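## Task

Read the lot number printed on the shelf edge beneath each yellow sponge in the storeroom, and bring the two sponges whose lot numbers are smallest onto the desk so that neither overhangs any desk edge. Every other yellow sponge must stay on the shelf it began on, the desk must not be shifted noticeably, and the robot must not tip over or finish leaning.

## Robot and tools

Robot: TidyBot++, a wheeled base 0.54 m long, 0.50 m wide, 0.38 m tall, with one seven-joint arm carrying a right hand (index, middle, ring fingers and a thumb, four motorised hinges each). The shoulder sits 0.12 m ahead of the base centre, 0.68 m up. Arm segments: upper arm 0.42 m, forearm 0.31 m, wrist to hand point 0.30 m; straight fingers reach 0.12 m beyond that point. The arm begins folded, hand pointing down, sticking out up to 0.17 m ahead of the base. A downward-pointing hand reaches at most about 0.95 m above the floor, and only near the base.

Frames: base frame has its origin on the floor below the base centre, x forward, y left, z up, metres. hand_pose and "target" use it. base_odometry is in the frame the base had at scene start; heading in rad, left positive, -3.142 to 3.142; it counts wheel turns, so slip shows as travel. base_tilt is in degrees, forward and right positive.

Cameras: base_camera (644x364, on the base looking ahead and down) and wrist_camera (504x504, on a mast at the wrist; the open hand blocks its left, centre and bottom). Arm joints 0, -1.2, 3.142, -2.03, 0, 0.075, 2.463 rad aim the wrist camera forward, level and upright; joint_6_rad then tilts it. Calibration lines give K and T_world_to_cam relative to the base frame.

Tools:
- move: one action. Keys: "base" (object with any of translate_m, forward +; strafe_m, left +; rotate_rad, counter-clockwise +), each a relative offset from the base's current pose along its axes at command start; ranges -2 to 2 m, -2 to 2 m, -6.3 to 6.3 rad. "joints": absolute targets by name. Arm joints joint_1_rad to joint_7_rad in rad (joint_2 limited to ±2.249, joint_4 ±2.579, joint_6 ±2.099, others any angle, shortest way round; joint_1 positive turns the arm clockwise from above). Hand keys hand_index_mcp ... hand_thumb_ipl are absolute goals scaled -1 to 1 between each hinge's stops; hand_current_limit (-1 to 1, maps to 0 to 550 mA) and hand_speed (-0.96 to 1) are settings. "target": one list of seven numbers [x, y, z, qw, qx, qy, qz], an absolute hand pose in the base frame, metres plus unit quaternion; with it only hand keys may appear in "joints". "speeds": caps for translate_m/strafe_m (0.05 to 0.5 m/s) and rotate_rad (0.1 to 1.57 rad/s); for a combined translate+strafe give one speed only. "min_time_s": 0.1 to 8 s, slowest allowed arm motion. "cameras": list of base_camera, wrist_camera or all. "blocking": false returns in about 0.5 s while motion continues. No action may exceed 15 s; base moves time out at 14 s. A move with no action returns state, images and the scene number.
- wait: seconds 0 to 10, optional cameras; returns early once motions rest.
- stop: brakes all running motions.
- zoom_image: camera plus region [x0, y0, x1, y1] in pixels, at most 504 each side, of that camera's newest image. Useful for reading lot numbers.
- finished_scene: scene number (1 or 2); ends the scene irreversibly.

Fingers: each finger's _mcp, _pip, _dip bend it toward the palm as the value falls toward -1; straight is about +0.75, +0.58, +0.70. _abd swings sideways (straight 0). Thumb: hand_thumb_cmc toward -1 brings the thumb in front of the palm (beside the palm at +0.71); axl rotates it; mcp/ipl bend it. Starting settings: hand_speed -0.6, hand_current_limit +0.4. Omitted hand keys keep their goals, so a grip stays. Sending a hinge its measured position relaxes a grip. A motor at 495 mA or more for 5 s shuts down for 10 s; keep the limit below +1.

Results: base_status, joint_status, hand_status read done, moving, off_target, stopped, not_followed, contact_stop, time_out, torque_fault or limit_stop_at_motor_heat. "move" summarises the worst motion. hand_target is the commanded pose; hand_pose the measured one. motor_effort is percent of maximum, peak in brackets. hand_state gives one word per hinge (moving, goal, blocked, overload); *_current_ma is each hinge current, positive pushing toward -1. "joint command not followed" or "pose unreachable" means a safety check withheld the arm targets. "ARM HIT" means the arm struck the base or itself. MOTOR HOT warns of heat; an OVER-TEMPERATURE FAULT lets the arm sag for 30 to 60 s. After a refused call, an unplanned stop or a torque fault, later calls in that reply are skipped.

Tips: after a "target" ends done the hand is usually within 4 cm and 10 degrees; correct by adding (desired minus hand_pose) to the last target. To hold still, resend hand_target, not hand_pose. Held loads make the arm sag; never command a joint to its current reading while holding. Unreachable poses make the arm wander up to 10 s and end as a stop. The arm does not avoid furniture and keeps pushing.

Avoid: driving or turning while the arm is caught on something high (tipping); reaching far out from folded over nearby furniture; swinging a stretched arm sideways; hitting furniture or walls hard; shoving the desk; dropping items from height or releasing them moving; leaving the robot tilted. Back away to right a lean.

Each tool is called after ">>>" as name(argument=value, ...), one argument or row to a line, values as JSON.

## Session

>>> move(
  cameras=["all"],
)

Scene clock: 0.00 s.
base_odometry: x=+0.000 y=+0.000 heading=+0.000
base_tilt: forward=+0.4 right=-0.1
base_status: not commanded
joint_positions: joint_1_rad=-0.023 joint_2_rad=-0.382 joint_3_rad=+3.133 joint_4_rad=-2.529 joint_5_rad=-0.007 joint_6_rad=-0.900 joint_7_rad=+3.188 hand_index_mcp=+0.753 hand_index_abd=+0.000 hand_index_pip=+0.577 hand_index_dip=+0.696 hand_middle_mcp=+0.753 hand_middle_abd=+0.000 hand_middle_pip=+0.577 hand_middle_dip=+0.696 hand_ring_mcp=+0.753 hand_ring_abd=+0.000 hand_ring_pip=+0.577 hand_ring_dip=+0.696 hand_thumb_cmc=+0.715 hand_thumb_axl=+0.677 hand_thumb_mcp=+0.223 hand_thumb_ipl=+0.168 hand_current_limit=+0.400 hand_speed=-0.600
joint_status: not commanded
hand_state: goal,goal,goal,goal,goal,goal,goal,goal,goal,goal,goal,goal,goal,goal,goal,goal
index_mcp_current_ma: 0
index_abd_current_ma: 0
index_pip_current_ma: 0
index_dip_current_ma: 0
middle_mcp_current_ma: 0
middle_abd_current_ma: 0
middle_pip_current_ma: 0
middle_dip_current_ma: 0
ring_mcp_current_ma: 0
ring_abd_current_ma: 0
ring_pip_current_ma: 0
ring_dip_current_ma: 0
thumb_cmc_current_ma: 0
thumb_axl_current_ma: 0
thumb_mcp_current_ma: -2
thumb_ipl_current_ma: 0
hand_goal_index_mcp: 0.754
hand_goal_index_abd: 0.000
hand_goal_index_pip: 0.576
hand_goal_index_dip: 0.696
hand_goal_middle_mcp: 0.754
hand_goal_middle_abd: 0.000
hand_goal_middle_pip: 0.576
hand_goal_middle_dip: 0.696
hand_goal_ring_mcp: 0.754
hand_goal_ring_abd: 0.000
hand_goal_ring_pip: 0.576
hand_goal_ring_dip: 0.696
hand_goal_thumb_cmc: 0.714
hand_goal_thumb_axl: 0.678
hand_goal_thumb_mcp: 0.226
hand_goal_thumb_ipl: 0.168
motor_effort: joint_1_rad=+0 joint_2_rad=+0 joint_3_rad=-1 joint_4_rad=+13 joint_5_rad=+1 joint_6_rad=+1 joint_7_rad=+0
hand_pose: x=+0.3399 y=-0.0096 z=+0.6087 quat_wxyz=(-0.033, -0.680, -0.732, -0.034) (m; base frame)
hand_target: x=+0.3392 y=-0.0096 z=+0.6081 quat_wxyz=(-0.032, -0.680, -0.732, -0.033) (m; base frame)
hand_status: not commanded
pictures: base_camera, wrist_camera
camera_calibration:
wrist_camera: T_world_to_cam=[[0.668248, -0.742145, 0.0516264, -0.229692], [-0.556231, -0.45235, 0.697128, -0.28807], [-0.494017, -0.49457, -0.715086, 0.715856], [0, 0, 0, 1]] pos_world=[0.346902, 0.0532678, 0.724579]

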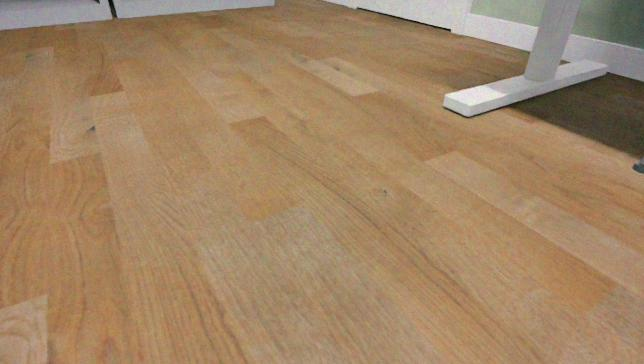

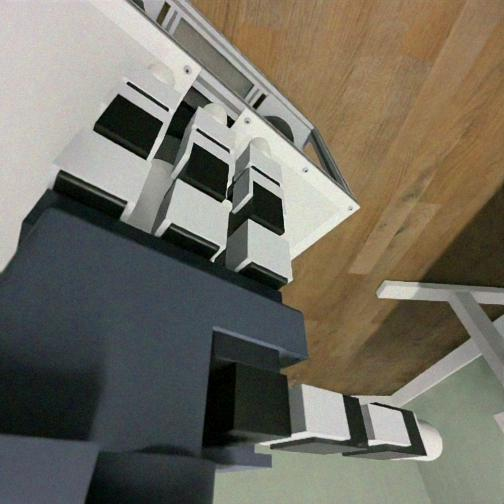

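>>> move(
  joints={"joint_1_rad": 0, "joint_2_rad": -1.2, "joint_3_rad": 3.142, "joint_4_rad": -2.03, "joint_5_rad": 0, "joint_6_rad": -0.2, "joint_7_rad": 2.463, "hand_index_mcp": 1, "hand_middle_mcp": 1, "hand_ring_mcp": 1, "hand_thumb_cmc": 0.714, "hand_speed": -0.3},
  min_time_s=1.5,
  cameras=["all"],
)

Scene clock: 4.80 s.
move: done
base_odometry: x=+0.000 y=+0.000 heading=+0.000
base_tilt: forward=+0.4 right=-0.1
base_status: not commanded
joint_positions: joint_1_rad=-0.013 joint_2_rad=-1.190 joint_3_rad=+3.133 joint_4_rad=-2.044 joint_5_rad=-0.007 joint_6_rad=-0.288 joint_7_rad=+2.533 hand_index_mcp=+1.000 hand_index_abd=+0.000 hand_index_pip=+0.577 hand_index_dip=+0.696 hand_middle_mcp=+1.000 hand_middle_abd=+0.000 hand_middle_pip=+0.577 hand_middle_dip=+0.696 hand_ring_mcp=+1.000 hand_ring_abd=+0.000 hand_ring_pip=+0.577 hand_ring_dip=+0.696 hand_thumb_cmc=+0.719 hand_thumb_axl=+0.677 hand_thumb_mcp=+0.226 hand_thumb_ipl=+0.168 hand_current_limit=+0.400 hand_speed=-0.300
joint_status: all done
hand_state: goal,goal,goal,goal,goal,goal,goal,goal,goal,goal,goal,goal,goal,goal,goal,goal
index_mcp_current_ma: 0
index_abd_current_ma: 0
index_pip_current_ma: 0
index_dip_current_ma: 0
middle_mcp_current_ma: 0
middle_abd_current_ma: 0
middle_pip_current_ma: 0
middle_dip_current_ma: 0
ring_mcp_current_ma: 0
ring_abd_current_ma: 0
ring_pip_current_ma: 0
ring_dip_current_ma: 0
thumb_cmc_current_ma: 3
thumb_axl_current_ma: 0
thumb_mcp_current_ma: 0
thumb_ipl_current_ma: 0
hand_goal_index_mcp: 1.000
hand_goal_index_abd: 0.000
hand_goal_index_pip: 0.576
hand_goal_index_dip: 0.696
hand_goal_middle_mcp: 1.000
hand_goal_middle_abd: 0.000
hand_goal_middle_pip: 0.576
hand_goal_middle_dip: 0.696
hand_goal_ring_mcp: 1.000
hand_goal_ring_abd: 0.000
hand_goal_ring_pip: 0.576
hand_goal_ring_dip: 0.696
hand_goal_thumb_cmc: 0.714
hand_goal_thumb_axl: 0.678
hand_goal_thumb_mcp: 0.226
hand_goal_thumb_ipl: 0.168
motor_effort: joint_1_rad=+0(2) joint_2_rad=+15(16) joint_3_rad=+0(1) joint_4_rad=+15(19) joint_5_rad=+1(1) joint_6_rad=+8(9) joint_7_rad=+1(2)
hand_pose: x=+0.2172 y=-0.0597 z=+1.2217 quat_wxyz=(-0.382, -0.476, -0.256, -0.749) (m; base frame)
hand_target: x=+0.1905 y=-0.0699 z=+1.2461 quat_wxyz=(-0.375, -0.444, -0.212, -0.785) (m; base frame)
hand_status: not commanded
pictures: base_camera, wrist_camera
camera_calibration:
wrist_camera: T_world_to_cam=[[0.00565523, -0.998529, 0.0539275, -0.090827], [-0.404702, -0.0516, -0.912992, 1.15175], [0.914431, -0.0166614, -0.404398, 0.41187], [0, 0, 0, 1]] pos_world=[0.0900027, -0.0244008, 1.223]

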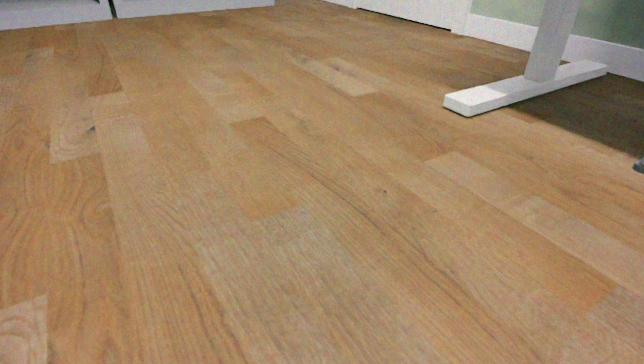

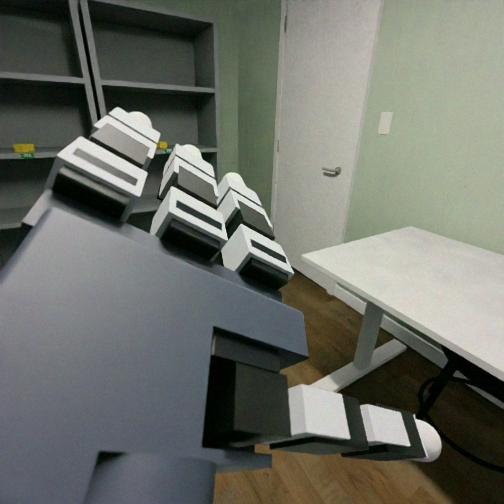

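>>> move(
  base={"rotate_rad": 0.85, "translate_m": 0.7, "strafe_m": 0.35},
  joints={"joint_6_rad": 0.0},
  cameras=["all"],
)

Scene clock: 16.33 s.
move: done
base_odometry: x=+0.700 y=+0.350 heading=+0.850
base_tilt: forward=+0.4 right=-0.1
base_status: done
joint_positions: joint_1_rad=-0.008 joint_2_rad=-1.194 joint_3_rad=+3.135 joint_4_rad=-2.030 joint_5_rad=-0.007 joint_6_rad=-0.067 joint_7_rad=+2.532 hand_index_mcp=+1.000 hand_index_abd=+0.000 hand_index_pip=+0.577 hand_index_dip=+0.696 hand_middle_mcp=+1.000 hand_middle_abd=+0.000 hand_middle_pip=+0.577 hand_middle_dip=+0.696 hand_ring_mcp=+1.000 hand_ring_abd=+0.000 hand_ring_pip=+0.577 hand_ring_dip=+0.696 hand_thumb_cmc=+0.719 hand_thumb_axl=+0.677 hand_thumb_mcp=+0.227 hand_thumb_ipl=+0.168 hand_current_limit=+0.400 hand_speed=-0.300
joint_status: all done
hand_state: goal,goal,goal,goal,goal,goal,goal,goal,goal,goal,goal,goal,goal,goal,goal,goal
index_mcp_current_ma: 0
index_abd_current_ma: 0
index_pip_current_ma: 0
index_dip_current_ma: 0
middle_mcp_current_ma: 0
middle_abd_current_ma: 0
middle_pip_current_ma: 0
middle_dip_current_ma: 0
ring_mcp_current_ma: 0
ring_abd_current_ma: 0
ring_pip_current_ma: 0
ring_dip_current_ma: 0
thumb_cmc_current_ma: 3
thumb_axl_current_ma: 0
thumb_mcp_current_ma: 0
thumb_ipl_current_ma: 0
hand_goal_index_mcp: 1.000
hand_goal_index_abd: 0.000
hand_goal_index_pip: 0.576
hand_goal_index_dip: 0.696
hand_goal_middle_mcp: 1.000
hand_goal_middle_abd: 0.000
hand_goal_middle_pip: 0.576
hand_goal_middle_dip: 0.696
hand_goal_ring_mcp: 1.000
hand_goal_ring_abd: 0.000
hand_goal_ring_pip: 0.576
hand_goal_ring_dip: 0.696
hand_goal_thumb_cmc: 0.714
hand_goal_thumb_axl: 0.678
hand_goal_thumb_mcp: 0.226
hand_goal_thumb_ipl: 0.168
motor_effort: joint_1_rad=+0(1) joint_2_rad=+15(19) joint_3_rad=+0(1) joint_4_rad=+15(17) joint_5_rad=+0(1) joint_6_rad=+7(10) joint_7_rad=+1(2)
hand_pose: x=+0.1631 y=-0.0619 z=+1.2787 quat_wxyz=(-0.410, -0.385, -0.205, -0.801) (m; base frame)
hand_target: x=+0.1462 y=-0.0699 z=+1.2882 quat_wxyz=(-0.395, -0.364, -0.174, -0.826) (m; base frame)
hand_status: not commanded
pictures: base_camera, wrist_camera
camera_calibration:
wrist_camera: T_world_to_cam=[[-0.0109022, -0.998874, 0.0461717, -0.0830829], [-0.176322, -0.0435306, -0.983369, 1.23499], [0.984272, -0.018862, -0.175649, 0.180306], [0, 0, 0, 1]] pos_world=[0.0393807, -0.0258284, 1.24996]

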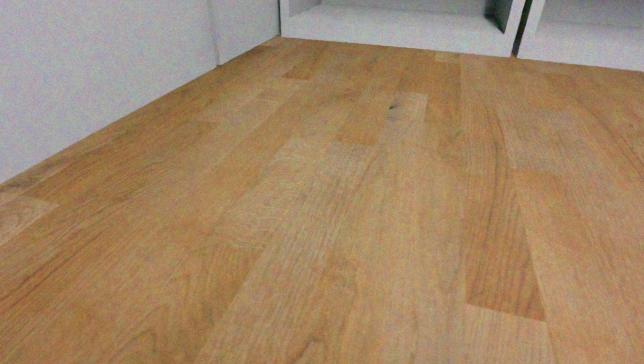

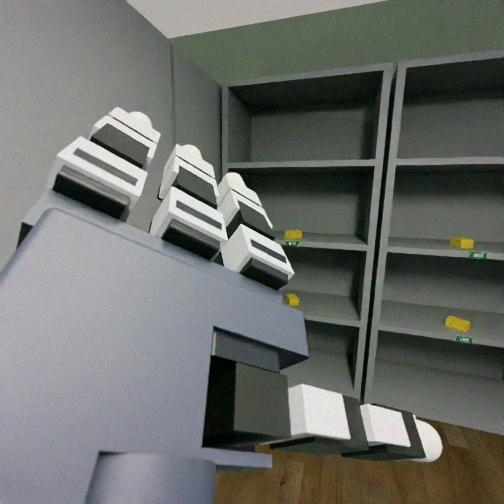

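>>> zoom_image(
  camera="wrist_camera",
  region=[270, 220, 330, 320],
)

>>> zoom_image(
  camera="wrist_camera",
  region=[430, 225, 500, 275],
)

>>> zoom_image(
  camera="wrist_camera",
  region=[430, 305, 500, 355],
)

Scaled by 5.040 from the camera's 504x504 image, which has a finer 720x720 frame.

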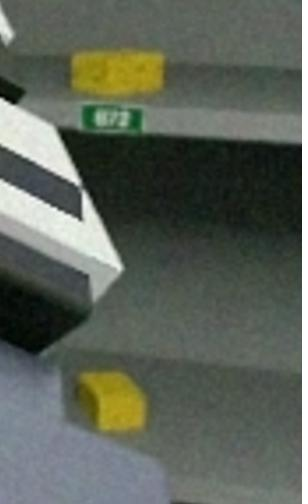

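Scaled by 7.200 from the camera's 504x504 image, which has a finer 720x720 frame.

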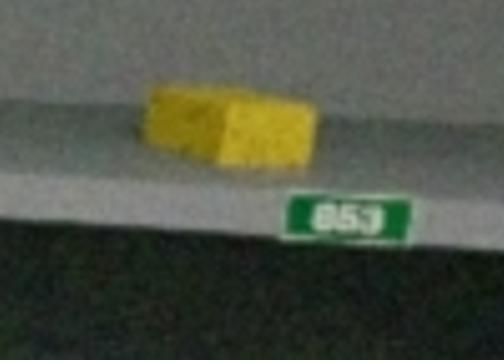

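Scaled by 7.200 from the camera's 504x504 image, which has a finer 720x720 frame.

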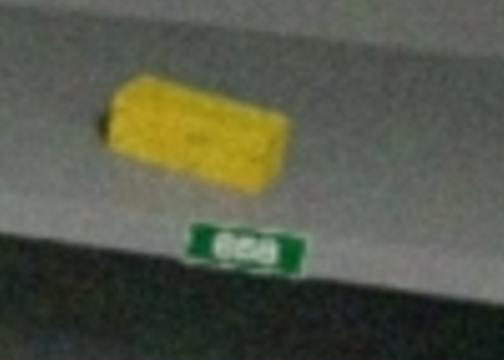

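>>> move(
  base={"translate_m": 0.577, "strafe_m": -0.166},
  joints={"joint_2_rad": -1.95, "joint_4_rad": -2.53, "joint_6_rad": -0.5},
  cameras=["all"],
)

Scene clock: 33.00 s.
move: done
base_odometry: x=+1.206 y=+0.674 heading=+0.850
base_tilt: forward=+0.4 right=-0.1
base_status: done
joint_positions: joint_1_rad=-0.008 joint_2_rad=-1.930 joint_3_rad=+3.135 joint_4_rad=-2.505 joint_5_rad=-0.007 joint_6_rad=-0.430 joint_7_rad=+2.532 hand_index_mcp=+1.000 hand_index_abd=+0.000 hand_index_pip=+0.577 hand_index_dip=+0.696 hand_middle_mcp=+1.000 hand_middle_abd=+0.000 hand_middle_pip=+0.577 hand_middle_dip=+0.696 hand_ring_mcp=+1.000 hand_ring_abd=+0.000 hand_ring_pip=+0.577 hand_ring_dip=+0.696 hand_thumb_cmc=+0.719 hand_thumb_axl=+0.677 hand_thumb_mcp=+0.227 hand_thumb_ipl=+0.168 hand_current_limit=+0.400 hand_speed=-0.300
joint_status: all done
hand_state: goal,goal,goal,goal,goal,goal,goal,goal,goal,goal,goal,goal,goal,goal,goal,goal
index_mcp_current_ma: 0
index_abd_current_ma: 0
index_pip_current_ma: 0
index_dip_current_ma: 0
middle_mcp_current_ma: 0
middle_abd_current_ma: 0
middle_pip_current_ma: 0
middle_dip_current_ma: 0
ring_mcp_current_ma: 0
ring_abd_current_ma: 0
ring_pip_current_ma: 0
ring_dip_current_ma: 0
thumb_cmc_current_ma: 3
thumb_axl_current_ma: 0
thumb_mcp_current_ma: 0
thumb_ipl_current_ma: 0
hand_goal_index_mcp: 1.000
hand_goal_index_abd: 0.000
hand_goal_index_pip: 0.576
hand_goal_index_dip: 0.696
hand_goal_middle_mcp: 1.000
hand_goal_middle_abd: 0.000
hand_goal_middle_pip: 0.576
hand_goal_middle_dip: 0.696
hand_goal_ring_mcp: 1.000
hand_goal_ring_abd: 0.000
hand_goal_ring_pip: 0.576
hand_goal_ring_dip: 0.696
hand_goal_thumb_cmc: 0.714
hand_goal_thumb_axl: 0.678
hand_goal_thumb_mcp: 0.226
hand_goal_thumb_ipl: 0.168
motor_effort: joint_1_rad=+0(1) joint_2_rad=+17(21) joint_3_rad=+0(1) joint_4_rad=+12(15) joint_5_rad=+0(1) joint_6_rad=+7(9) joint_7_rad=+1(2)
hand_pose: x=+0.1209 y=-0.0633 z=+1.0073 quat_wxyz=(-0.401, -0.425, -0.226, -0.779) (m; base frame)
hand_target: x=+0.1418 y=-0.0698 z=+0.9769 quat_wxyz=(-0.370, -0.464, -0.222, -0.774) (m; base frame)
hand_status: not commanded
pictures: base_camera, wrist_camera
camera_calibration:
wrist_camera: T_world_to_cam=[[-0.0101444, -0.998701, 0.0499315, -0.0763554], [-0.276466, -0.0451864, -0.959961, 0.949086], [0.96097, -0.0235426, -0.275648, 0.27738], [0, 0, 0, 1]] pos_world=[-0.0049391, -0.0268402, 0.991358]

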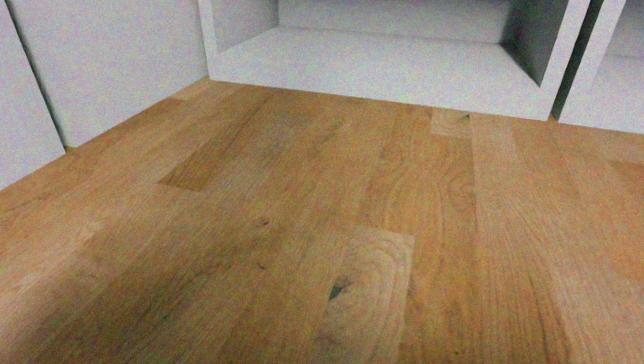

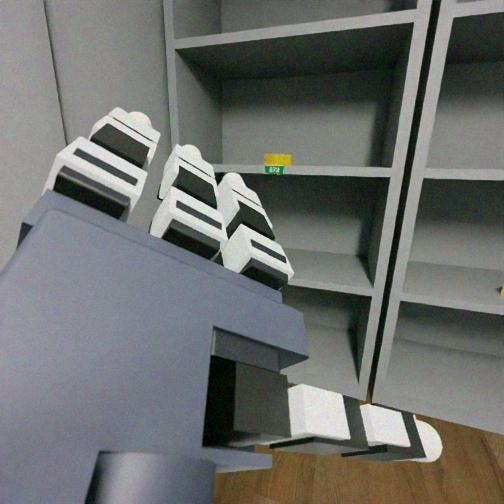

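>>> move(
  base={"rotate_rad": 0.3},
  cameras=["wrist_camera"],
)

>>> zoom_image(
  camera="wrist_camera",
  region=[304, 120, 504, 320],
)

Scene clock: 40.23 s.
move: done
base_odometry: x=+1.206 y=+0.674 heading=+1.150
base_tilt: forward=+0.4 right=-0.1
base_status: done
joint_positions: joint_1_rad=-0.007 joint_2_rad=-1.930 joint_3_rad=+3.135 joint_4_rad=-2.505 joint_5_rad=-0.007 joint_6_rad=-0.431 joint_7_rad=+2.532 hand_index_mcp=+1.000 hand_index_abd=+0.000 hand_index_pip=+0.577 hand_index_dip=+0.696 hand_middle_mcp=+1.000 hand_middle_abd=+0.000 hand_middle_pip=+0.577 hand_middle_dip=+0.696 hand_ring_mcp=+1.000 hand_ring_abd=+0.000 hand_ring_pip=+0.577 hand_ring_dip=+0.696 hand_thumb_cmc=+0.719 hand_thumb_axl=+0.677 hand_thumb_mcp=+0.227 hand_thumb_ipl=+0.168 hand_current_limit=+0.400 hand_speed=-0.300
joint_status: not commanded
hand_state: goal,goal,goal,goal,goal,goal,goal,goal,goal,goal,goal,goal,goal,goal,goal,goal
index_mcp_current_ma: 0
index_abd_current_ma: 0
index_pip_current_ma: 0
index_dip_current_ma: 0
middle_mcp_current_ma: 0
middle_abd_current_ma: 0
middle_pip_current_ma: 0
middle_dip_current_ma: 0
ring_mcp_current_ma: 0
ring_abd_current_ma: 0
ring_pip_current_ma: 0
ring_dip_current_ma: 0
thumb_cmc_current_ma: 3
thumb_axl_current_ma: 0
thumb_mcp_current_ma: 0
thumb_ipl_current_ma: 0
hand_goal_index_mcp: 1.000
hand_goal_index_abd: 0.000
hand_goal_index_pip: 0.576
hand_goal_index_dip: 0.696
hand_goal_middle_mcp: 1.000
hand_goal_middle_abd: 0.000
hand_goal_middle_pip: 0.576
hand_goal_middle_dip: 0.696
hand_goal_ring_mcp: 1.000
hand_goal_ring_abd: 0.000
hand_goal_ring_pip: 0.576
hand_goal_ring_dip: 0.696
hand_goal_thumb_cmc: 0.714
hand_goal_thumb_axl: 0.678
hand_goal_thumb_mcp: 0.226
hand_goal_thumb_ipl: 0.168
motor_effort: joint_1_rad=+0(2) joint_2_rad=+18(19) joint_3_rad=+0(1) joint_4_rad=+12(12) joint_5_rad=+0(1) joint_6_rad=+7(8) joint_7_rad=+0(2)
hand_pose: x=+0.1211 y=-0.0633 z=+1.0070 quat_wxyz=(-0.402, -0.426, -0.226, -0.779) (m; base frame)
hand_target: x=+0.1418 y=-0.0698 z=+0.9769 quat_wxyz=(-0.370, -0.464, -0.222, -0.774) (m; base frame)
hand_status: not commanded
pictures: wrist_camera
camera_calibration:
wrist_camera: T_world_to_cam=[[-0.0109281, -0.998695, 0.0498897, -0.0762088], [-0.277804, -0.0448963, -0.959588, 0.948582], [0.960576, -0.024346, -0.276951, 0.278398], [0, 0, 0, 1]] pos_world=[-0.0047352, -0.0267436, 0.991152]

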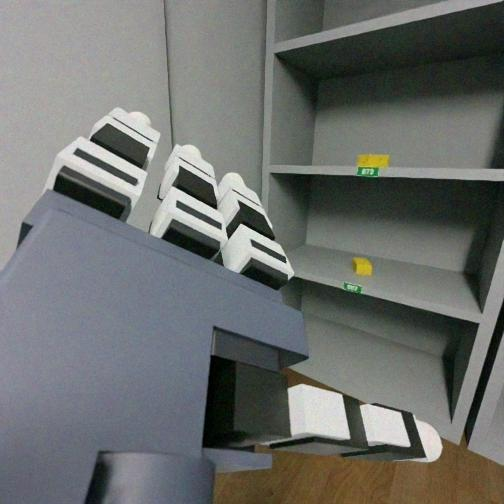

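Scaled by 2.520 from the camera's 504x504 image, which has a finer 720x720 frame.

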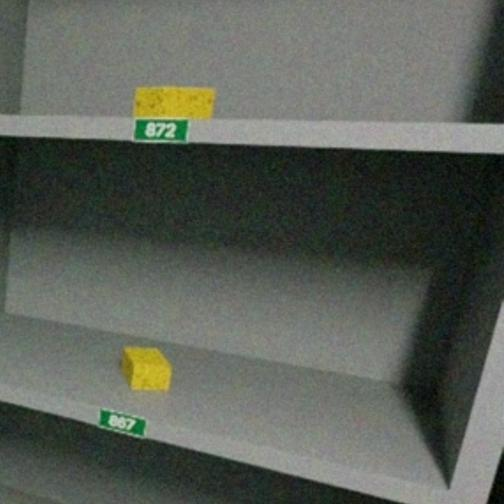

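>>> zoom_image(
  camera="wrist_camera",
  region=[340, 275, 370, 300],
)

>>> zoom_image(
  camera="wrist_camera",
  region=[350, 155, 390, 185],
)

Scaled by 16.800 from the camera's 504x504 image, which has a finer 720x720 frame.

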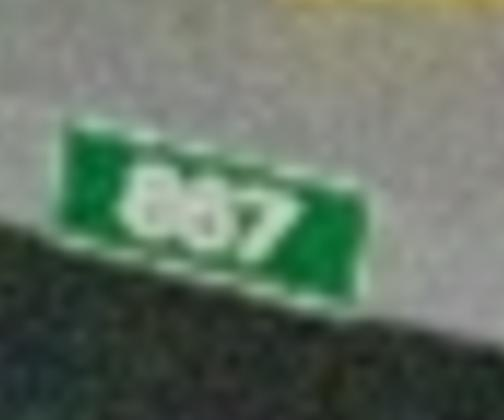

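Scaled by 12.600 from the camera's 504x504 image, which has a finer 720x720 frame.

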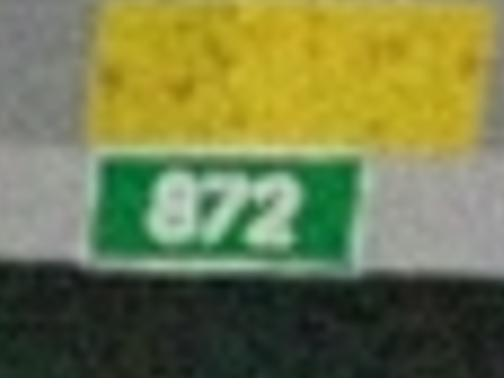

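>>> move(
  base={"translate_m": -0.342, "strafe_m": -0.517, "rotate_rad": -0.25},
  cameras=["all"],
)

>>> zoom_image(
  camera="wrist_camera",
  region=[304, 120, 504, 320],
)

Scene clock: 49.97 s.
move: done
base_odometry: x=+1.538 y=+0.151 heading=+0.899
base_tilt: forward=+0.4 right=-0.1
base_status: done
joint_positions: joint_1_rad=-0.005 joint_2_rad=-1.930 joint_3_rad=+3.137 joint_4_rad=-2.506 joint_5_rad=-0.007 joint_6_rad=-0.433 joint_7_rad=+2.532 hand_index_mcp=+1.000 hand_index_abd=+0.000 hand_index_pip=+0.577 hand_index_dip=+0.696 hand_middle_mcp=+1.000 hand_middle_abd=+0.000 hand_middle_pip=+0.577 hand_middle_dip=+0.696 hand_ring_mcp=+1.000 hand_ring_abd=+0.000 hand_ring_pip=+0.577 hand_ring_dip=+0.696 hand_thumb_cmc=+0.719 hand_thumb_axl=+0.677 hand_thumb_mcp=+0.227 hand_thumb_ipl=+0.168 hand_current_limit=+0.400 hand_speed=-0.300
joint_status: not commanded
hand_state: goal,goal,goal,goal,goal,goal,goal,goal,goal,goal,goal,goal,goal,goal,goal,goal
index_mcp_current_ma: 0
index_abd_current_ma: 0
index_pip_current_ma: 0
index_dip_current_ma: 0
middle_mcp_current_ma: 0
middle_abd_current_ma: 0
middle_pip_current_ma: 0
middle_dip_current_ma: 0
ring_mcp_current_ma: 0
ring_abd_current_ma: 0
ring_pip_current_ma: 0
ring_dip_current_ma: 0
thumb_cmc_current_ma: 3
thumb_axl_current_ma: 0
thumb_mcp_current_ma: 0
thumb_ipl_current_ma: 0
hand_goal_index_mcp: 1.000
hand_goal_index_abd: 0.000
hand_goal_index_pip: 0.576
hand_goal_index_dip: 0.696
hand_goal_middle_mcp: 1.000
hand_goal_middle_abd: 0.000
hand_goal_middle_pip: 0.576
hand_goal_middle_dip: 0.696
hand_goal_ring_mcp: 1.000
hand_goal_ring_abd: 0.000
hand_goal_ring_pip: 0.576
hand_goal_ring_dip: 0.696
hand_goal_thumb_cmc: 0.714
hand_goal_thumb_axl: 0.678
hand_goal_thumb_mcp: 0.226
hand_goal_thumb_ipl: 0.168
motor_effort: joint_1_rad=+0(2) joint_2_rad=+18(19) joint_3_rad=+0(1) joint_4_rad=+12(13) joint_5_rad=+0(1) joint_6_rad=+7(8) joint_7_rad=+1(2)
hand_pose: x=+0.1215 y=-0.0639 z=+1.0062 quat_wxyz=(-0.402, -0.427, -0.226, -0.778) (m; base frame)
hand_target: x=+0.1418 y=-0.0698 z=+0.9769 quat_wxyz=(-0.370, -0.464, -0.222, -0.774) (m; base frame)
hand_status: not commanded
pictures: base_camera, wrist_camera
camera_calibration:
wrist_camera: T_world_to_cam=[[-0.012015, -0.998771, 0.0480777, -0.0748026], [-0.279723, -0.0428043, -0.959126, 0.94788], [0.960006, -0.0249723, -0.278865, 0.279764], [0, 0, 0, 1]] pos_world=[-0.00432971, -0.027151, 0.990749]

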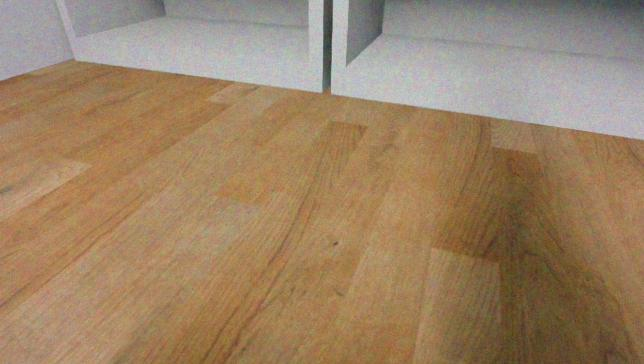

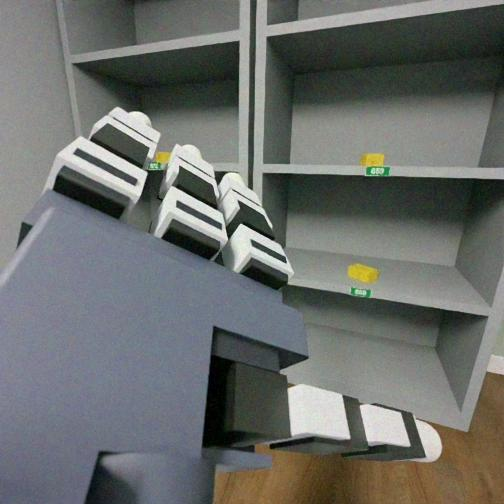

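Scaled by 2.520 from the camera's 504x504 image, which has a finer 720x720 frame.

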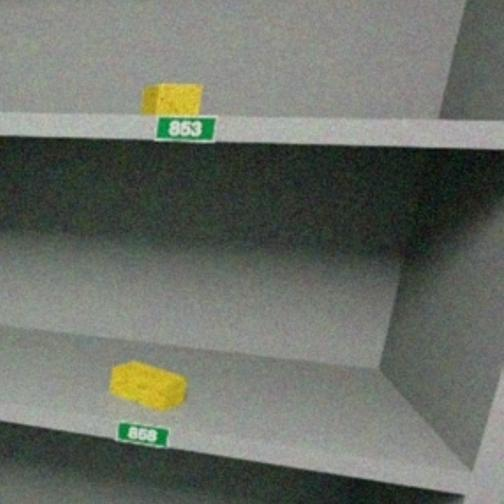

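>>> zoom_image(
  camera="wrist_camera",
  region=[345, 280, 375, 305],
)

>>> zoom_image(
  camera="wrist_camera",
  region=[360, 160, 395, 185],
)

Scaled by 16.800 from the camera's 504x504 image, which has a finer 720x720 frame.

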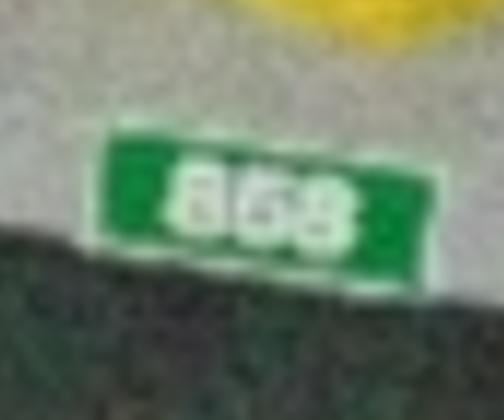

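Scaled by 14.400 from the camera's 504x504 image, which has a finer 720x720 frame.

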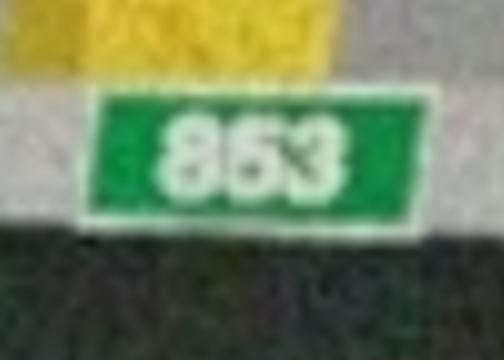

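>>> move(
  base={"translate_m": -0.491, "strafe_m": 0.964, "rotate_rad": 1.8},
  joints={"joint_2_rad": -1.2, "joint_4_rad": -2.03, "joint_6_rad": 0.0},
  cameras=["all"],
)

Scene clock: 60.53 s.
move: done
base_odometry: x=+0.478 y=+0.366 heading=+2.700
base_tilt: forward=+0.4 right=-0.1
base_status: done
joint_positions: joint_1_rad=-0.004 joint_2_rad=-1.208 joint_3_rad=+3.137 joint_4_rad=-2.045 joint_5_rad=-0.007 joint_6_rad=-0.082 joint_7_rad=+2.532 hand_index_mcp=+1.000 hand_index_abd=+0.001 hand_index_pip=+0.577 hand_index_dip=+0.696 hand_middle_mcp=+1.000 hand_middle_abd=+0.001 hand_middle_pip=+0.577 hand_middle_dip=+0.696 hand_ring_mcp=+1.000 hand_ring_abd=+0.001 hand_ring_pip=+0.577 hand_ring_dip=+0.696 hand_thumb_cmc=+0.719 hand_thumb_axl=+0.677 hand_thumb_mcp=+0.227 hand_thumb_ipl=+0.168 hand_current_limit=+0.400 hand_speed=-0.300
joint_status: all done
hand_state: goal,goal,goal,goal,goal,goal,goal,goal,goal,goal,goal,goal,goal,goal,goal,goal
index_mcp_current_ma: 0
index_abd_current_ma: 0
index_pip_current_ma: 0
index_dip_current_ma: 0
middle_mcp_current_ma: 0
middle_abd_current_ma: 0
middle_pip_current_ma: 0
middle_dip_current_ma: 0
ring_mcp_current_ma: 0
ring_abd_current_ma: 0
ring_pip_current_ma: 0
ring_dip_current_ma: 0
thumb_cmc_current_ma: 3
thumb_axl_current_ma: 0
thumb_mcp_current_ma: 0
thumb_ipl_current_ma: 0
hand_goal_index_mcp: 1.000
hand_goal_index_abd: 0.000
hand_goal_index_pip: 0.576
hand_goal_index_dip: 0.696
hand_goal_middle_mcp: 1.000
hand_goal_middle_abd: 0.000
hand_goal_middle_pip: 0.576
hand_goal_middle_dip: 0.696
hand_goal_ring_mcp: 1.000
hand_goal_ring_abd: 0.000
hand_goal_ring_pip: 0.576
hand_goal_ring_dip: 0.696
hand_goal_thumb_cmc: 0.714
hand_goal_thumb_axl: 0.678
hand_goal_thumb_mcp: 0.226
hand_goal_thumb_ipl: 0.168
motor_effort: joint_1_rad=+0(2) joint_2_rad=+16(20) joint_3_rad=+0(2) joint_4_rad=+14(16) joint_5_rad=+0(1) joint_6_rad=+7(9) joint_7_rad=+2(2)
hand_pose: x=+0.1654 y=-0.0634 z=+1.2693 quat_wxyz=(-0.410, -0.393, -0.207, -0.797) (m; base frame)
hand_target: x=+0.1462 y=-0.0699 z=+1.2882 quat_wxyz=(-0.395, -0.364, -0.174, -0.826) (m; base frame)
hand_status: not commanded
pictures: base_camera, wrist_camera
camera_calibration:
wrist_camera: T_world_to_cam=[[-0.0145981, -0.99891, 0.0443417, -0.0812233], [-0.193715, -0.0406808, -0.980214, 1.22515], [0.980949, -0.0228989, -0.19291, 0.198502], [0, 0, 0, 1]] pos_world=[0.0414229, -0.0267493, 1.2428]

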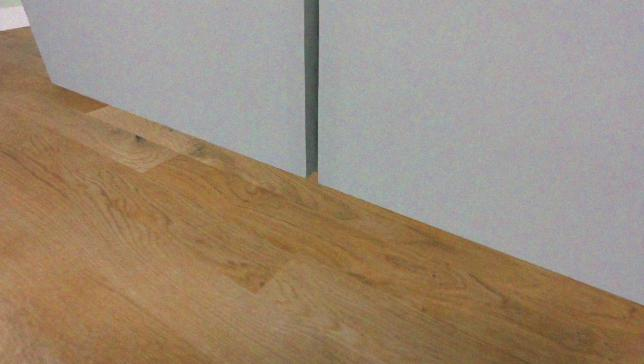

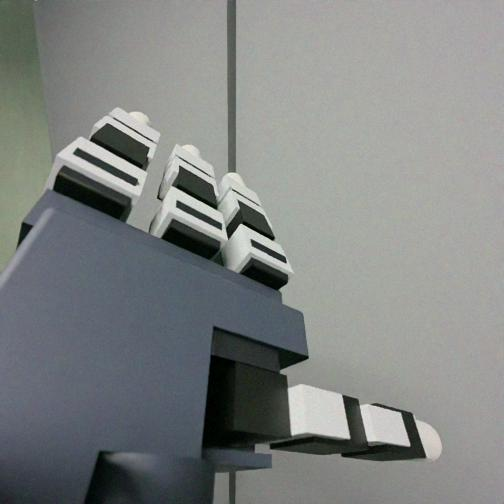

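>>> move(
  cameras=["all"],
)

Scene clock: 79.67 s.
base_odometry: x=+0.478 y=+0.366 heading=+2.700
base_tilt: forward=+0.4 right=-0.1
base_status: done
joint_positions: joint_1_rad=-0.004 joint_2_rad=-1.208 joint_3_rad=+3.137 joint_4_rad=-2.045 joint_5_rad=-0.007 joint_6_rad=-0.082 joint_7_rad=+2.532 hand_index_mcp=+1.000 hand_index_abd=+0.001 hand_index_pip=+0.577 hand_index_dip=+0.696 hand_middle_mcp=+1.000 hand_middle_abd=+0.001 hand_middle_pip=+0.577 hand_middle_dip=+0.696 hand_ring_mcp=+1.000 hand_ring_abd=+0.001 hand_ring_pip=+0.577 hand_ring_dip=+0.696 hand_thumb_cmc=+0.719 hand_thumb_axl=+0.677 hand_thumb_mcp=+0.227 hand_thumb_ipl=+0.168 hand_current_limit=+0.400 hand_speed=-0.300
joint_status: all done
hand_state: goal,goal,goal,goal,goal,goal,goal,goal,goal,goal,goal,goal,goal,goal,goal,goal
index_mcp_current_ma: 0
index_abd_current_ma: 0
index_pip_current_ma: 0
index_dip_current_ma: 0
middle_mcp_current_ma: 0
middle_abd_current_ma: 0
middle_pip_current_ma: 0
middle_dip_current_ma: 0
ring_mcp_current_ma: 0
ring_abd_current_ma: 0
ring_pip_current_ma: 0
ring_dip_current_ma: 0
thumb_cmc_current_ma: 3
thumb_axl_current_ma: 0
thumb_mcp_current_ma: 0
thumb_ipl_current_ma: 0
hand_goal_index_mcp: 1.000
hand_goal_index_abd: 0.000
hand_goal_index_pip: 0.576
hand_goal_index_dip: 0.696
hand_goal_middle_mcp: 1.000
hand_goal_middle_abd: 0.000
hand_goal_middle_pip: 0.576
hand_goal_middle_dip: 0.696
hand_goal_ring_mcp: 1.000
hand_goal_ring_abd: 0.000
hand_goal_ring_pip: 0.576
hand_goal_ring_dip: 0.696
hand_goal_thumb_cmc: 0.714
hand_goal_thumb_axl: 0.678
hand_goal_thumb_mcp: 0.226
hand_goal_thumb_ipl: 0.168
motor_effort: joint_1_rad=+0(2) joint_2_rad=+15(20) joint_3_rad=+0(2) joint_4_rad=+15(16) joint_5_rad=+0(1) joint_6_rad=+7(9) joint_7_rad=+0(2)
hand_pose: x=+0.1654 y=-0.0634 z=+1.2693 quat_wxyz=(-0.410, -0.393, -0.207, -0.797) (m; base frame)
hand_target: x=+0.1462 y=-0.0699 z=+1.2882 quat_wxyz=(-0.395, -0.364, -0.174, -0.826) (m; base frame)
hand_status: not commanded
pictures: base_camera, wrist_camera
camera_calibration:
wrist_camera: T_world_to_cam=[[-0.0145981, -0.99891, 0.0443417, -0.0812233], [-0.193715, -0.0406808, -0.980214, 1.22515], [0.980949, -0.0228989, -0.19291, 0.198502], [0, 0, 0, 1]] pos_world=[0.0414229, -0.0267493, 1.2428]

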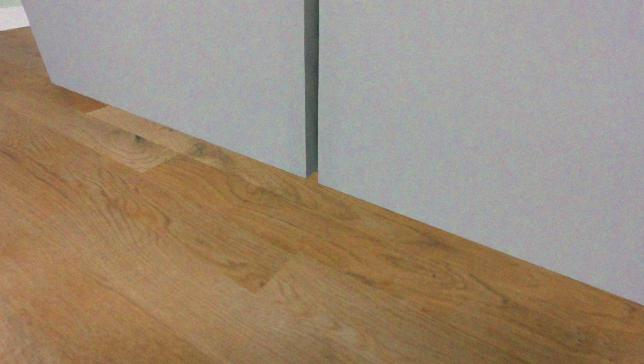

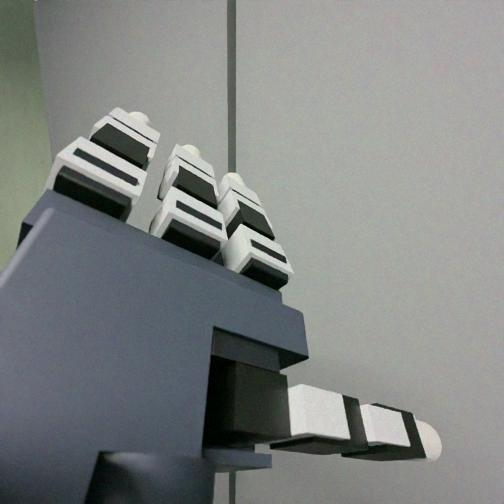

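>>> move(
  base={"translate_m":0.493,"strafe_m":0.872,"rotate_rad":1.006},
  cameras=["all"],
)

Scene clock: 92.27 s.
move: done
base_odometry: x=-0.341 y=-0.212 heading=-2.577
base_tilt: forward=+0.4 right=-0.1
base_status: done
joint_positions: joint_1_rad=-0.004 joint_2_rad=-1.201 joint_3_rad=+3.139 joint_4_rad=-2.043 joint_5_rad=-0.007 joint_6_rad=-0.079 joint_7_rad=+2.532 hand_index_mcp=+1.000 hand_index_abd=+0.001 hand_index_pip=+0.577 hand_index_dip=+0.696 hand_middle_mcp=+1.000 hand_middle_abd=+0.001 hand_middle_pip=+0.577 hand_middle_dip=+0.696 hand_ring_mcp=+1.000 hand_ring_abd=+0.001 hand_ring_pip=+0.577 hand_ring_dip=+0.696 hand_thumb_cmc=+0.719 hand_thumb_axl=+0.677 hand_thumb_mcp=+0.227 hand_thumb_ipl=+0.168 hand_current_limit=+0.400 hand_speed=-0.300
joint_status: not commanded
hand_state: goal,goal,goal,goal,goal,goal,goal,goal,goal,goal,goal,goal,goal,goal,goal,goal
index_mcp_current_ma: 0
index_abd_current_ma: 0
index_pip_current_ma: 0
index_dip_current_ma: 0
middle_mcp_current_ma: 0
middle_abd_current_ma: 0
middle_pip_current_ma: 0
middle_dip_current_ma: 0
ring_mcp_current_ma: 0
ring_abd_current_ma: 0
ring_pip_current_ma: 0
ring_dip_current_ma: 0
thumb_cmc_current_ma: 3
thumb_axl_current_ma: 0
thumb_mcp_current_ma: 0
thumb_ipl_current_ma: 0
hand_goal_index_mcp: 1.000
hand_goal_index_abd: 0.000
hand_goal_index_pip: 0.576
hand_goal_index_dip: 0.696
hand_goal_middle_mcp: 1.000
hand_goal_middle_abd: 0.000
hand_goal_middle_pip: 0.576
hand_goal_middle_dip: 0.696
hand_goal_ring_mcp: 1.000
hand_goal_ring_abd: 0.000
hand_goal_ring_pip: 0.576
hand_goal_ring_dip: 0.696
hand_goal_thumb_cmc: 0.714
hand_goal_thumb_axl: 0.678
hand_goal_thumb_mcp: 0.226
hand_goal_thumb_ipl: 0.168
motor_effort: joint_1_rad=-1(1) joint_2_rad=+15(18) joint_3_rad=+0(1) joint_4_rad=+15(16) joint_5_rad=+0(1) joint_6_rad=+7(8) joint_7_rad=+0(2)
hand_pose: x=+0.1673 y=-0.0644 z=+1.2708 quat_wxyz=(-0.410, -0.393, -0.206, -0.797) (m; base frame)
hand_target: x=+0.1462 y=-0.0699 z=+1.2882 quat_wxyz=(-0.395, -0.364, -0.174, -0.826) (m; base frame)
hand_status: not commanded
pictures: base_camera, wrist_camera
camera_calibration:
wrist_camera: T_world_to_cam=[[-0.0152469, -0.998978, 0.0425566, -0.0799237], [-0.194492, -0.0387855, -0.980137, 1.22704], [0.980786, -0.023221, -0.193702, 0.197907], [0, 0, 0, 1]] pos_world=[0.0433258, -0.0276551, 1.2444]

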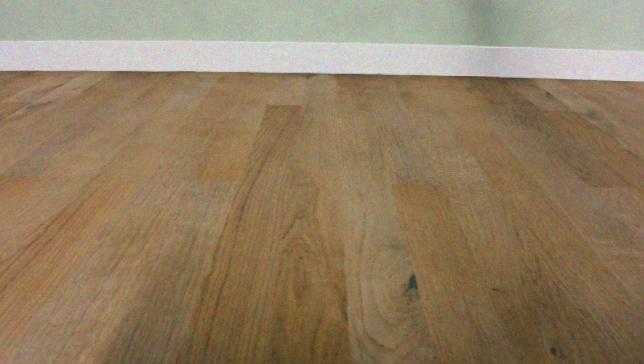

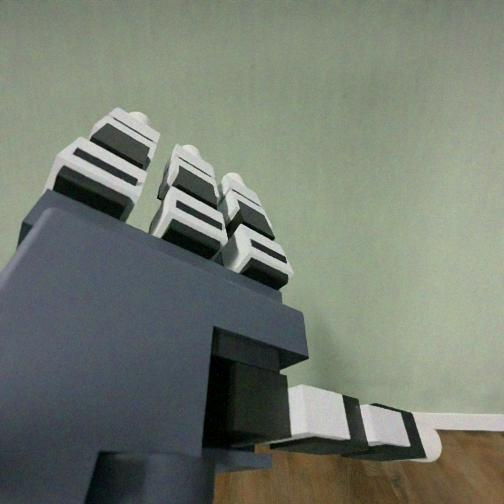

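>>> move(
  base={"translate_m":0.82,"strafe_m":0.0,"rotate_rad":-1.57},
  cameras=["all"],
)

Scene clock: 99.40 s.
move: done
base_odometry: x=-1.034 y=-0.651 heading=+2.136
base_tilt: forward=+0.4 right=-0.1
base_status: done
joint_positions: joint_1_rad=-0.002 joint_2_rad=-1.201 joint_3_rad=+3.139 joint_4_rad=-2.042 joint_5_rad=-0.007 joint_6_rad=-0.078 joint_7_rad=+2.532 hand_index_mcp=+1.000 hand_index_abd=+0.001 hand_index_pip=+0.577 hand_index_dip=+0.696 hand_middle_mcp=+1.000 hand_middle_abd=+0.001 hand_middle_pip=+0.577 hand_middle_dip=+0.696 hand_ring_mcp=+1.000 hand_ring_abd=+0.001 hand_ring_pip=+0.577 hand_ring_dip=+0.696 hand_thumb_cmc=+0.719 hand_thumb_axl=+0.677 hand_thumb_mcp=+0.227 hand_thumb_ipl=+0.168 hand_current_limit=+0.400 hand_speed=-0.300
joint_status: not commanded
hand_state: goal,goal,goal,goal,goal,goal,goal,goal,goal,goal,goal,goal,goal,goal,goal,goal
index_mcp_current_ma: 0
index_abd_current_ma: 0
index_pip_current_ma: 0
index_dip_current_ma: 0
middle_mcp_current_ma: 0
middle_abd_current_ma: 0
middle_pip_current_ma: 0
middle_dip_current_ma: 0
ring_mcp_current_ma: 0
ring_abd_current_ma: 0
ring_pip_current_ma: 0
ring_dip_current_ma: 0
thumb_cmc_current_ma: 3
thumb_axl_current_ma: 0
thumb_mcp_current_ma: 0
thumb_ipl_current_ma: 0
hand_goal_index_mcp: 1.000
hand_goal_index_abd: 0.000
hand_goal_index_pip: 0.576
hand_goal_index_dip: 0.696
hand_goal_middle_mcp: 1.000
hand_goal_middle_abd: 0.000
hand_goal_middle_pip: 0.576
hand_goal_middle_dip: 0.696
hand_goal_ring_mcp: 1.000
hand_goal_ring_abd: 0.000
hand_goal_ring_pip: 0.576
hand_goal_ring_dip: 0.696
hand_goal_thumb_cmc: 0.714
hand_goal_thumb_axl: 0.678
hand_goal_thumb_mcp: 0.226
hand_goal_thumb_ipl: 0.168
motor_effort: joint_1_rad=-1(2) joint_2_rad=+15(18) joint_3_rad=+0(2) joint_4_rad=+14(15) joint_5_rad=+0(1) joint_6_rad=+7(7) joint_7_rad=+1(2)
hand_pose: x=+0.1664 y=-0.0644 z=+1.2714 quat_wxyz=(-0.411, -0.393, -0.205, -0.797) (m; base frame)
hand_target: x=+0.1462 y=-0.0699 z=+1.2882 quat_wxyz=(-0.395, -0.364, -0.174, -0.826) (m; base frame)
hand_status: not commanded
pictures: base_camera, wrist_camera
camera_calibration:
wrist_camera: T_world_to_cam=[[-0.0168763, -0.998953, 0.0425307, -0.0796588], [-0.192257, -0.0385008, -0.980589, 1.22775], [0.9812, -0.0247255, -0.191406, 0.195957], [0, 0, 0, 1]] pos_world=[0.042425, -0.0274609, 1.24481]

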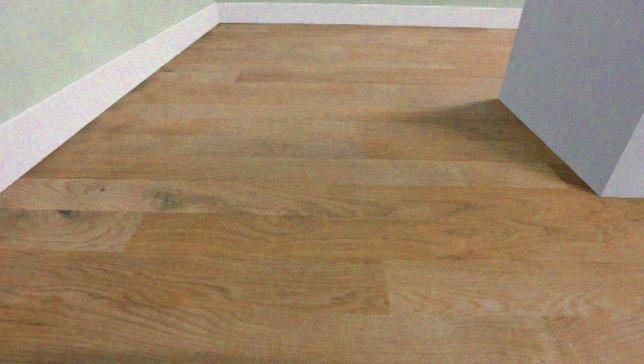

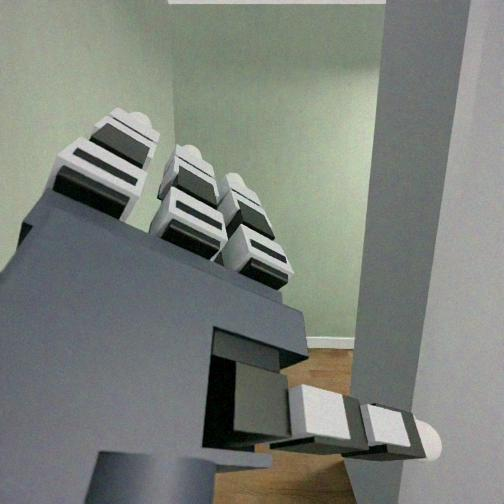

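>>> move(
  base={"translate_m":1.65,"strafe_m":0.0,"rotate_rad":-2.3},
  cameras=["all"],
)

Scene clock: 112.57 s.
move: done
base_odometry: x=-1.917 y=+0.743 heading=-0.165
base_tilt: forward=+0.4 right=-0.1
base_status: done
joint_positions: joint_1_rad=-0.002 joint_2_rad=-1.202 joint_3_rad=+3.139 joint_4_rad=-2.041 joint_5_rad=-0.007 joint_6_rad=-0.077 joint_7_rad=+2.532 hand_index_mcp=+1.000 hand_index_abd=+0.001 hand_index_pip=+0.577 hand_index_dip=+0.696 hand_middle_mcp=+1.000 hand_middle_abd=+0.001 hand_middle_pip=+0.577 hand_middle_dip=+0.696 hand_ring_mcp=+1.000 hand_ring_abd=+0.001 hand_ring_pip=+0.577 hand_ring_dip=+0.696 hand_thumb_cmc=+0.719 hand_thumb_axl=+0.677 hand_thumb_mcp=+0.227 hand_thumb_ipl=+0.168 hand_current_limit=+0.400 hand_speed=-0.300
joint_status: not commanded
hand_state: goal,goal,goal,goal,goal,goal,goal,goal,goal,goal,goal,goal,goal,goal,goal,goal
index_mcp_current_ma: 0
index_abd_current_ma: 0
index_pip_current_ma: 0
index_dip_current_ma: 0
middle_mcp_current_ma: 0
middle_abd_current_ma: 0
middle_pip_current_ma: 0
middle_dip_current_ma: 0
ring_mcp_current_ma: 0
ring_abd_current_ma: 0
ring_pip_current_ma: 0
ring_dip_current_ma: 0
thumb_cmc_current_ma: 3
thumb_axl_current_ma: 0
thumb_mcp_current_ma: 0
thumb_ipl_current_ma: 0
hand_goal_index_mcp: 1.000
hand_goal_index_abd: 0.000
hand_goal_index_pip: 0.576
hand_goal_index_dip: 0.696
hand_goal_middle_mcp: 1.000
hand_goal_middle_abd: 0.000
hand_goal_middle_pip: 0.576
hand_goal_middle_dip: 0.696
hand_goal_ring_mcp: 1.000
hand_goal_ring_abd: 0.000
hand_goal_ring_pip: 0.576
hand_goal_ring_dip: 0.696
hand_goal_thumb_cmc: 0.714
hand_goal_thumb_axl: 0.678
hand_goal_thumb_mcp: 0.226
hand_goal_thumb_ipl: 0.168
motor_effort: joint_1_rad=+0(2) joint_2_rad=+15(19) joint_3_rad=+0(1) joint_4_rad=+14(16) joint_5_rad=+0(1) joint_6_rad=+7(7) joint_7_rad=+1(2)
hand_pose: x=+0.1656 y=-0.0647 z=+1.2718 quat_wxyz=(-0.411, -0.392, -0.205, -0.797) (m; base frame)
hand_target: x=+0.1462 y=-0.0699 z=+1.2882 quat_wxyz=(-0.395, -0.364, -0.174, -0.826) (m; base frame)
hand_status: not commanded
pictures: base_camera, wrist_camera
camera_calibration:
wrist_camera: T_world_to_cam=[[-0.0175284, -0.998955, 0.0422087, -0.0794523], [-0.190365, -0.0381087, -0.980973, 1.22824], [0.981557, -0.02523, -0.189498, 0.194179], [0, 0, 0, 1]] pos_world=[0.0418228, -0.0276636, 1.24502]

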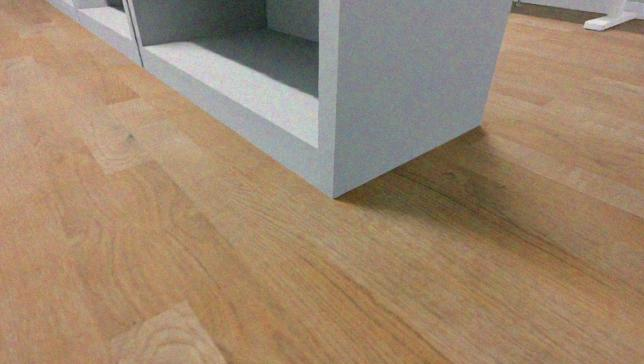

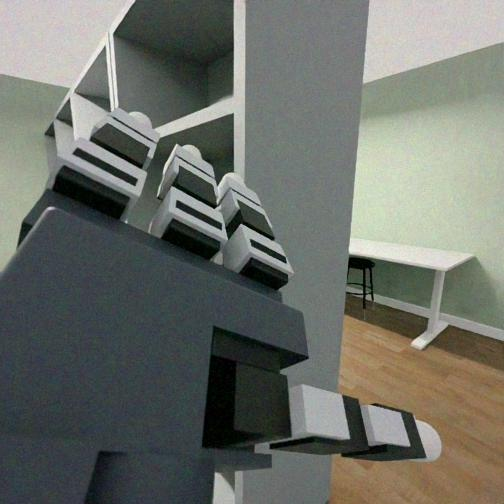

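>>> move(
  base={"translate_m":0.597,"strafe_m":0.488,"rotate_rad":-0.42},
  joints={"joint_2_rad":-1.95,"joint_4_rad":-2.53,"joint_6_rad":-0.55},
  cameras=["all"],
)

Scene clock: 122.30 s.
move: done
base_odometry: x=-1.248 y=+1.127 heading=-0.585
base_tilt: forward=+0.4 right=-0.1
base_status: done
joint_positions: joint_1_rad=+0.001 joint_2_rad=-1.929 joint_3_rad=+3.140 joint_4_rad=-2.504 joint_5_rad=-0.007 joint_6_rad=-0.481 joint_7_rad=+2.532 hand_index_mcp=+1.000 hand_index_abd=+0.001 hand_index_pip=+0.577 hand_index_dip=+0.696 hand_middle_mcp=+1.000 hand_middle_abd=+0.001 hand_middle_pip=+0.577 hand_middle_dip=+0.696 hand_ring_mcp=+1.000 hand_ring_abd=+0.001 hand_ring_pip=+0.577 hand_ring_dip=+0.696 hand_thumb_cmc=+0.719 hand_thumb_axl=+0.677 hand_thumb_mcp=+0.227 hand_thumb_ipl=+0.168 hand_current_limit=+0.400 hand_speed=-0.300
joint_status: all done
hand_state: goal,goal,goal,goal,goal,goal,goal,goal,goal,goal,goal,goal,goal,goal,goal,goal
index_mcp_current_ma: 0
index_abd_current_ma: 0
index_pip_current_ma: 0
index_dip_current_ma: 0
middle_mcp_current_ma: 0
middle_abd_current_ma: 0
middle_pip_current_ma: 0
middle_dip_current_ma: 0
ring_mcp_current_ma: 0
ring_abd_current_ma: 0
ring_pip_current_ma: 0
ring_dip_current_ma: 0
thumb_cmc_current_ma: 3
thumb_axl_current_ma: 0
thumb_mcp_current_ma: 1
thumb_ipl_current_ma: 0
hand_goal_index_mcp: 1.000
hand_goal_index_abd: 0.000
hand_goal_index_pip: 0.576
hand_goal_index_dip: 0.696
hand_goal_middle_mcp: 1.000
hand_goal_middle_abd: 0.000
hand_goal_middle_pip: 0.576
hand_goal_middle_dip: 0.696
hand_goal_ring_mcp: 1.000
hand_goal_ring_abd: 0.000
hand_goal_ring_pip: 0.576
hand_goal_ring_dip: 0.696
hand_goal_thumb_cmc: 0.714
hand_goal_thumb_axl: 0.678
hand_goal_thumb_mcp: 0.226
hand_goal_thumb_ipl: 0.168
motor_effort: joint_1_rad=+0(2) joint_2_rad=+18(21) joint_3_rad=+0(2) joint_4_rad=+12(15) joint_5_rad=+0(1) joint_6_rad=+8(9) joint_7_rad=+1(2)
hand_pose: x=+0.1307 y=-0.0648 z=+0.9956 quat_wxyz=(-0.397, -0.447, -0.233, -0.767) (m; base frame)
hand_target: x=+0.1509 y=-0.0698 z=+0.9646 quat_wxyz=(-0.364, -0.483, -0.231, -0.762) (m; base frame)
hand_status: not commanded
pictures: base_camera, wrist_camera
camera_calibration:
wrist_camera: T_world_to_cam=[[-0.0140745, -0.998847, 0.0459034, -0.0726475], [-0.32505, -0.038844, -0.944899, 0.932171], [0.945592, -0.0282199, -0.324129, 0.314761], [0, 0, 0, 1]] pos_world=[0.00434425, -0.027472, 0.986165]

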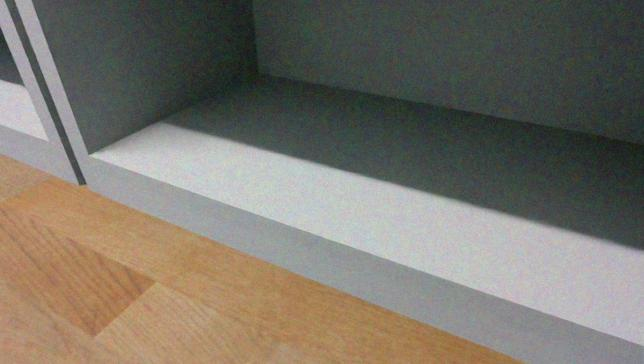

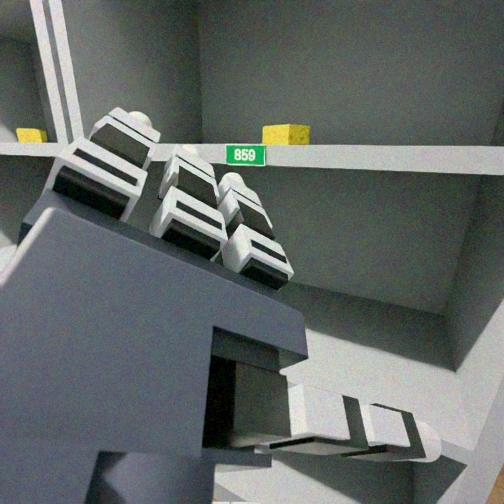

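>>> zoom_image(
  camera="wrist_camera",
  region=[200, 120, 330, 180],
)

>>> move(
  joints={"joint_6_rad":-0.05},
  base={"rotate_rad":0.25},
  cameras=["wrist_camera"],
)

Scaled by 3.877 from the camera's 504x504 image, which has a finer 720x720 frame.

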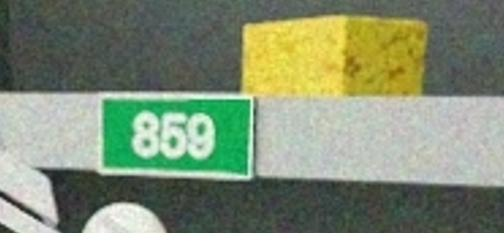

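Scene clock: 125.63 s.
move: done
base_odometry: x=-1.248 y=+1.127 heading=-0.336
base_tilt: forward=+0.4 right=-0.1
base_status: done
joint_positions: joint_1_rad=+0.001 joint_2_rad=-1.931 joint_3_rad=+3.140 joint_4_rad=-2.510 joint_5_rad=-0.007 joint_6_rad=-0.109 joint_7_rad=+2.532 hand_index_mcp=+1.000 hand_index_abd=+0.001 hand_index_pip=+0.577 hand_index_dip=+0.696 hand_middle_mcp=+1.000 hand_middle_abd=+0.001 hand_middle_pip=+0.577 hand_middle_dip=+0.696 hand_ring_mcp=+1.000 hand_ring_abd=+0.001 hand_ring_pip=+0.577 hand_ring_dip=+0.696 hand_thumb_cmc=+0.719 hand_thumb_axl=+0.677 hand_thumb_mcp=+0.227 hand_thumb_ipl=+0.168 hand_current_limit=+0.400 hand_speed=-0.300
joint_status: all done
hand_state: goal,goal,goal,goal,goal,goal,goal,goal,goal,goal,goal,goal,goal,goal,goal,goal
index_mcp_current_ma: 0
index_abd_current_ma: 0
index_pip_current_ma: 0
index_dip_current_ma: 0
middle_mcp_current_ma: 0
middle_abd_current_ma: 0
middle_pip_current_ma: 0
middle_dip_current_ma: 0
ring_mcp_current_ma: 0
ring_abd_current_ma: 0
ring_pip_current_ma: 0
ring_dip_current_ma: 0
thumb_cmc_current_ma: 3
thumb_axl_current_ma: 0
thumb_mcp_current_ma: 1
thumb_ipl_current_ma: 0
hand_goal_index_mcp: 1.000
hand_goal_index_abd: 0.000
hand_goal_index_pip: 0.576
hand_goal_index_dip: 0.696
hand_goal_middle_mcp: 1.000
hand_goal_middle_abd: 0.000
hand_goal_middle_pip: 0.576
hand_goal_middle_dip: 0.696
hand_goal_ring_mcp: 1.000
hand_goal_ring_abd: 0.000
hand_goal_ring_pip: 0.576
hand_goal_ring_dip: 0.696
hand_goal_thumb_cmc: 0.714
hand_goal_thumb_axl: 0.678
hand_goal_thumb_mcp: 0.226
hand_goal_thumb_ipl: 0.168
motor_effort: joint_1_rad=+0(1) joint_2_rad=+19(20) joint_3_rad=+0(1) joint_4_rad=+11(14) joint_5_rad=+0(1) joint_6_rad=+5(10) joint_7_rad=+1(2)
hand_pose: x=+0.0453 y=-0.0654 z=+1.0652 quat_wxyz=(-0.433, -0.299, -0.156, -0.836) (m; base frame)
hand_target: x=+0.0361 y=-0.0698 z=+1.0632 quat_wxyz=(-0.410, -0.280, -0.134, -0.858) (m; base frame)
hand_status: not commanded
pictures: wrist_camera
camera_calibration:
wrist_camera: T_world_to_cam=[[-0.0298853, -0.998902, 0.0360766, -0.066386], [0.0361447, -0.0371491, -0.998656, 1.01114], [0.9989, -0.0285411, 0.0372152, 0.0305821], [0, 0, 0, 1]] pos_world=[-0.0690797, -0.0278774, 1.01104]

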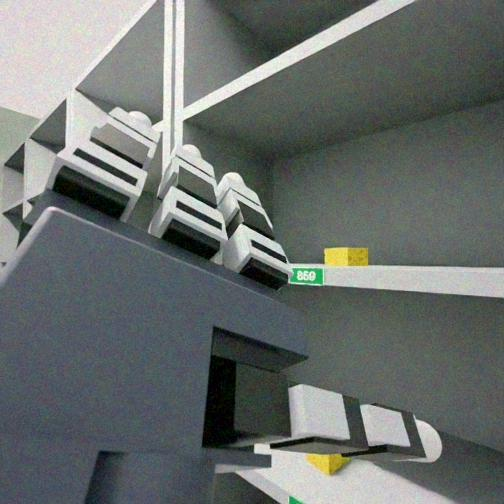

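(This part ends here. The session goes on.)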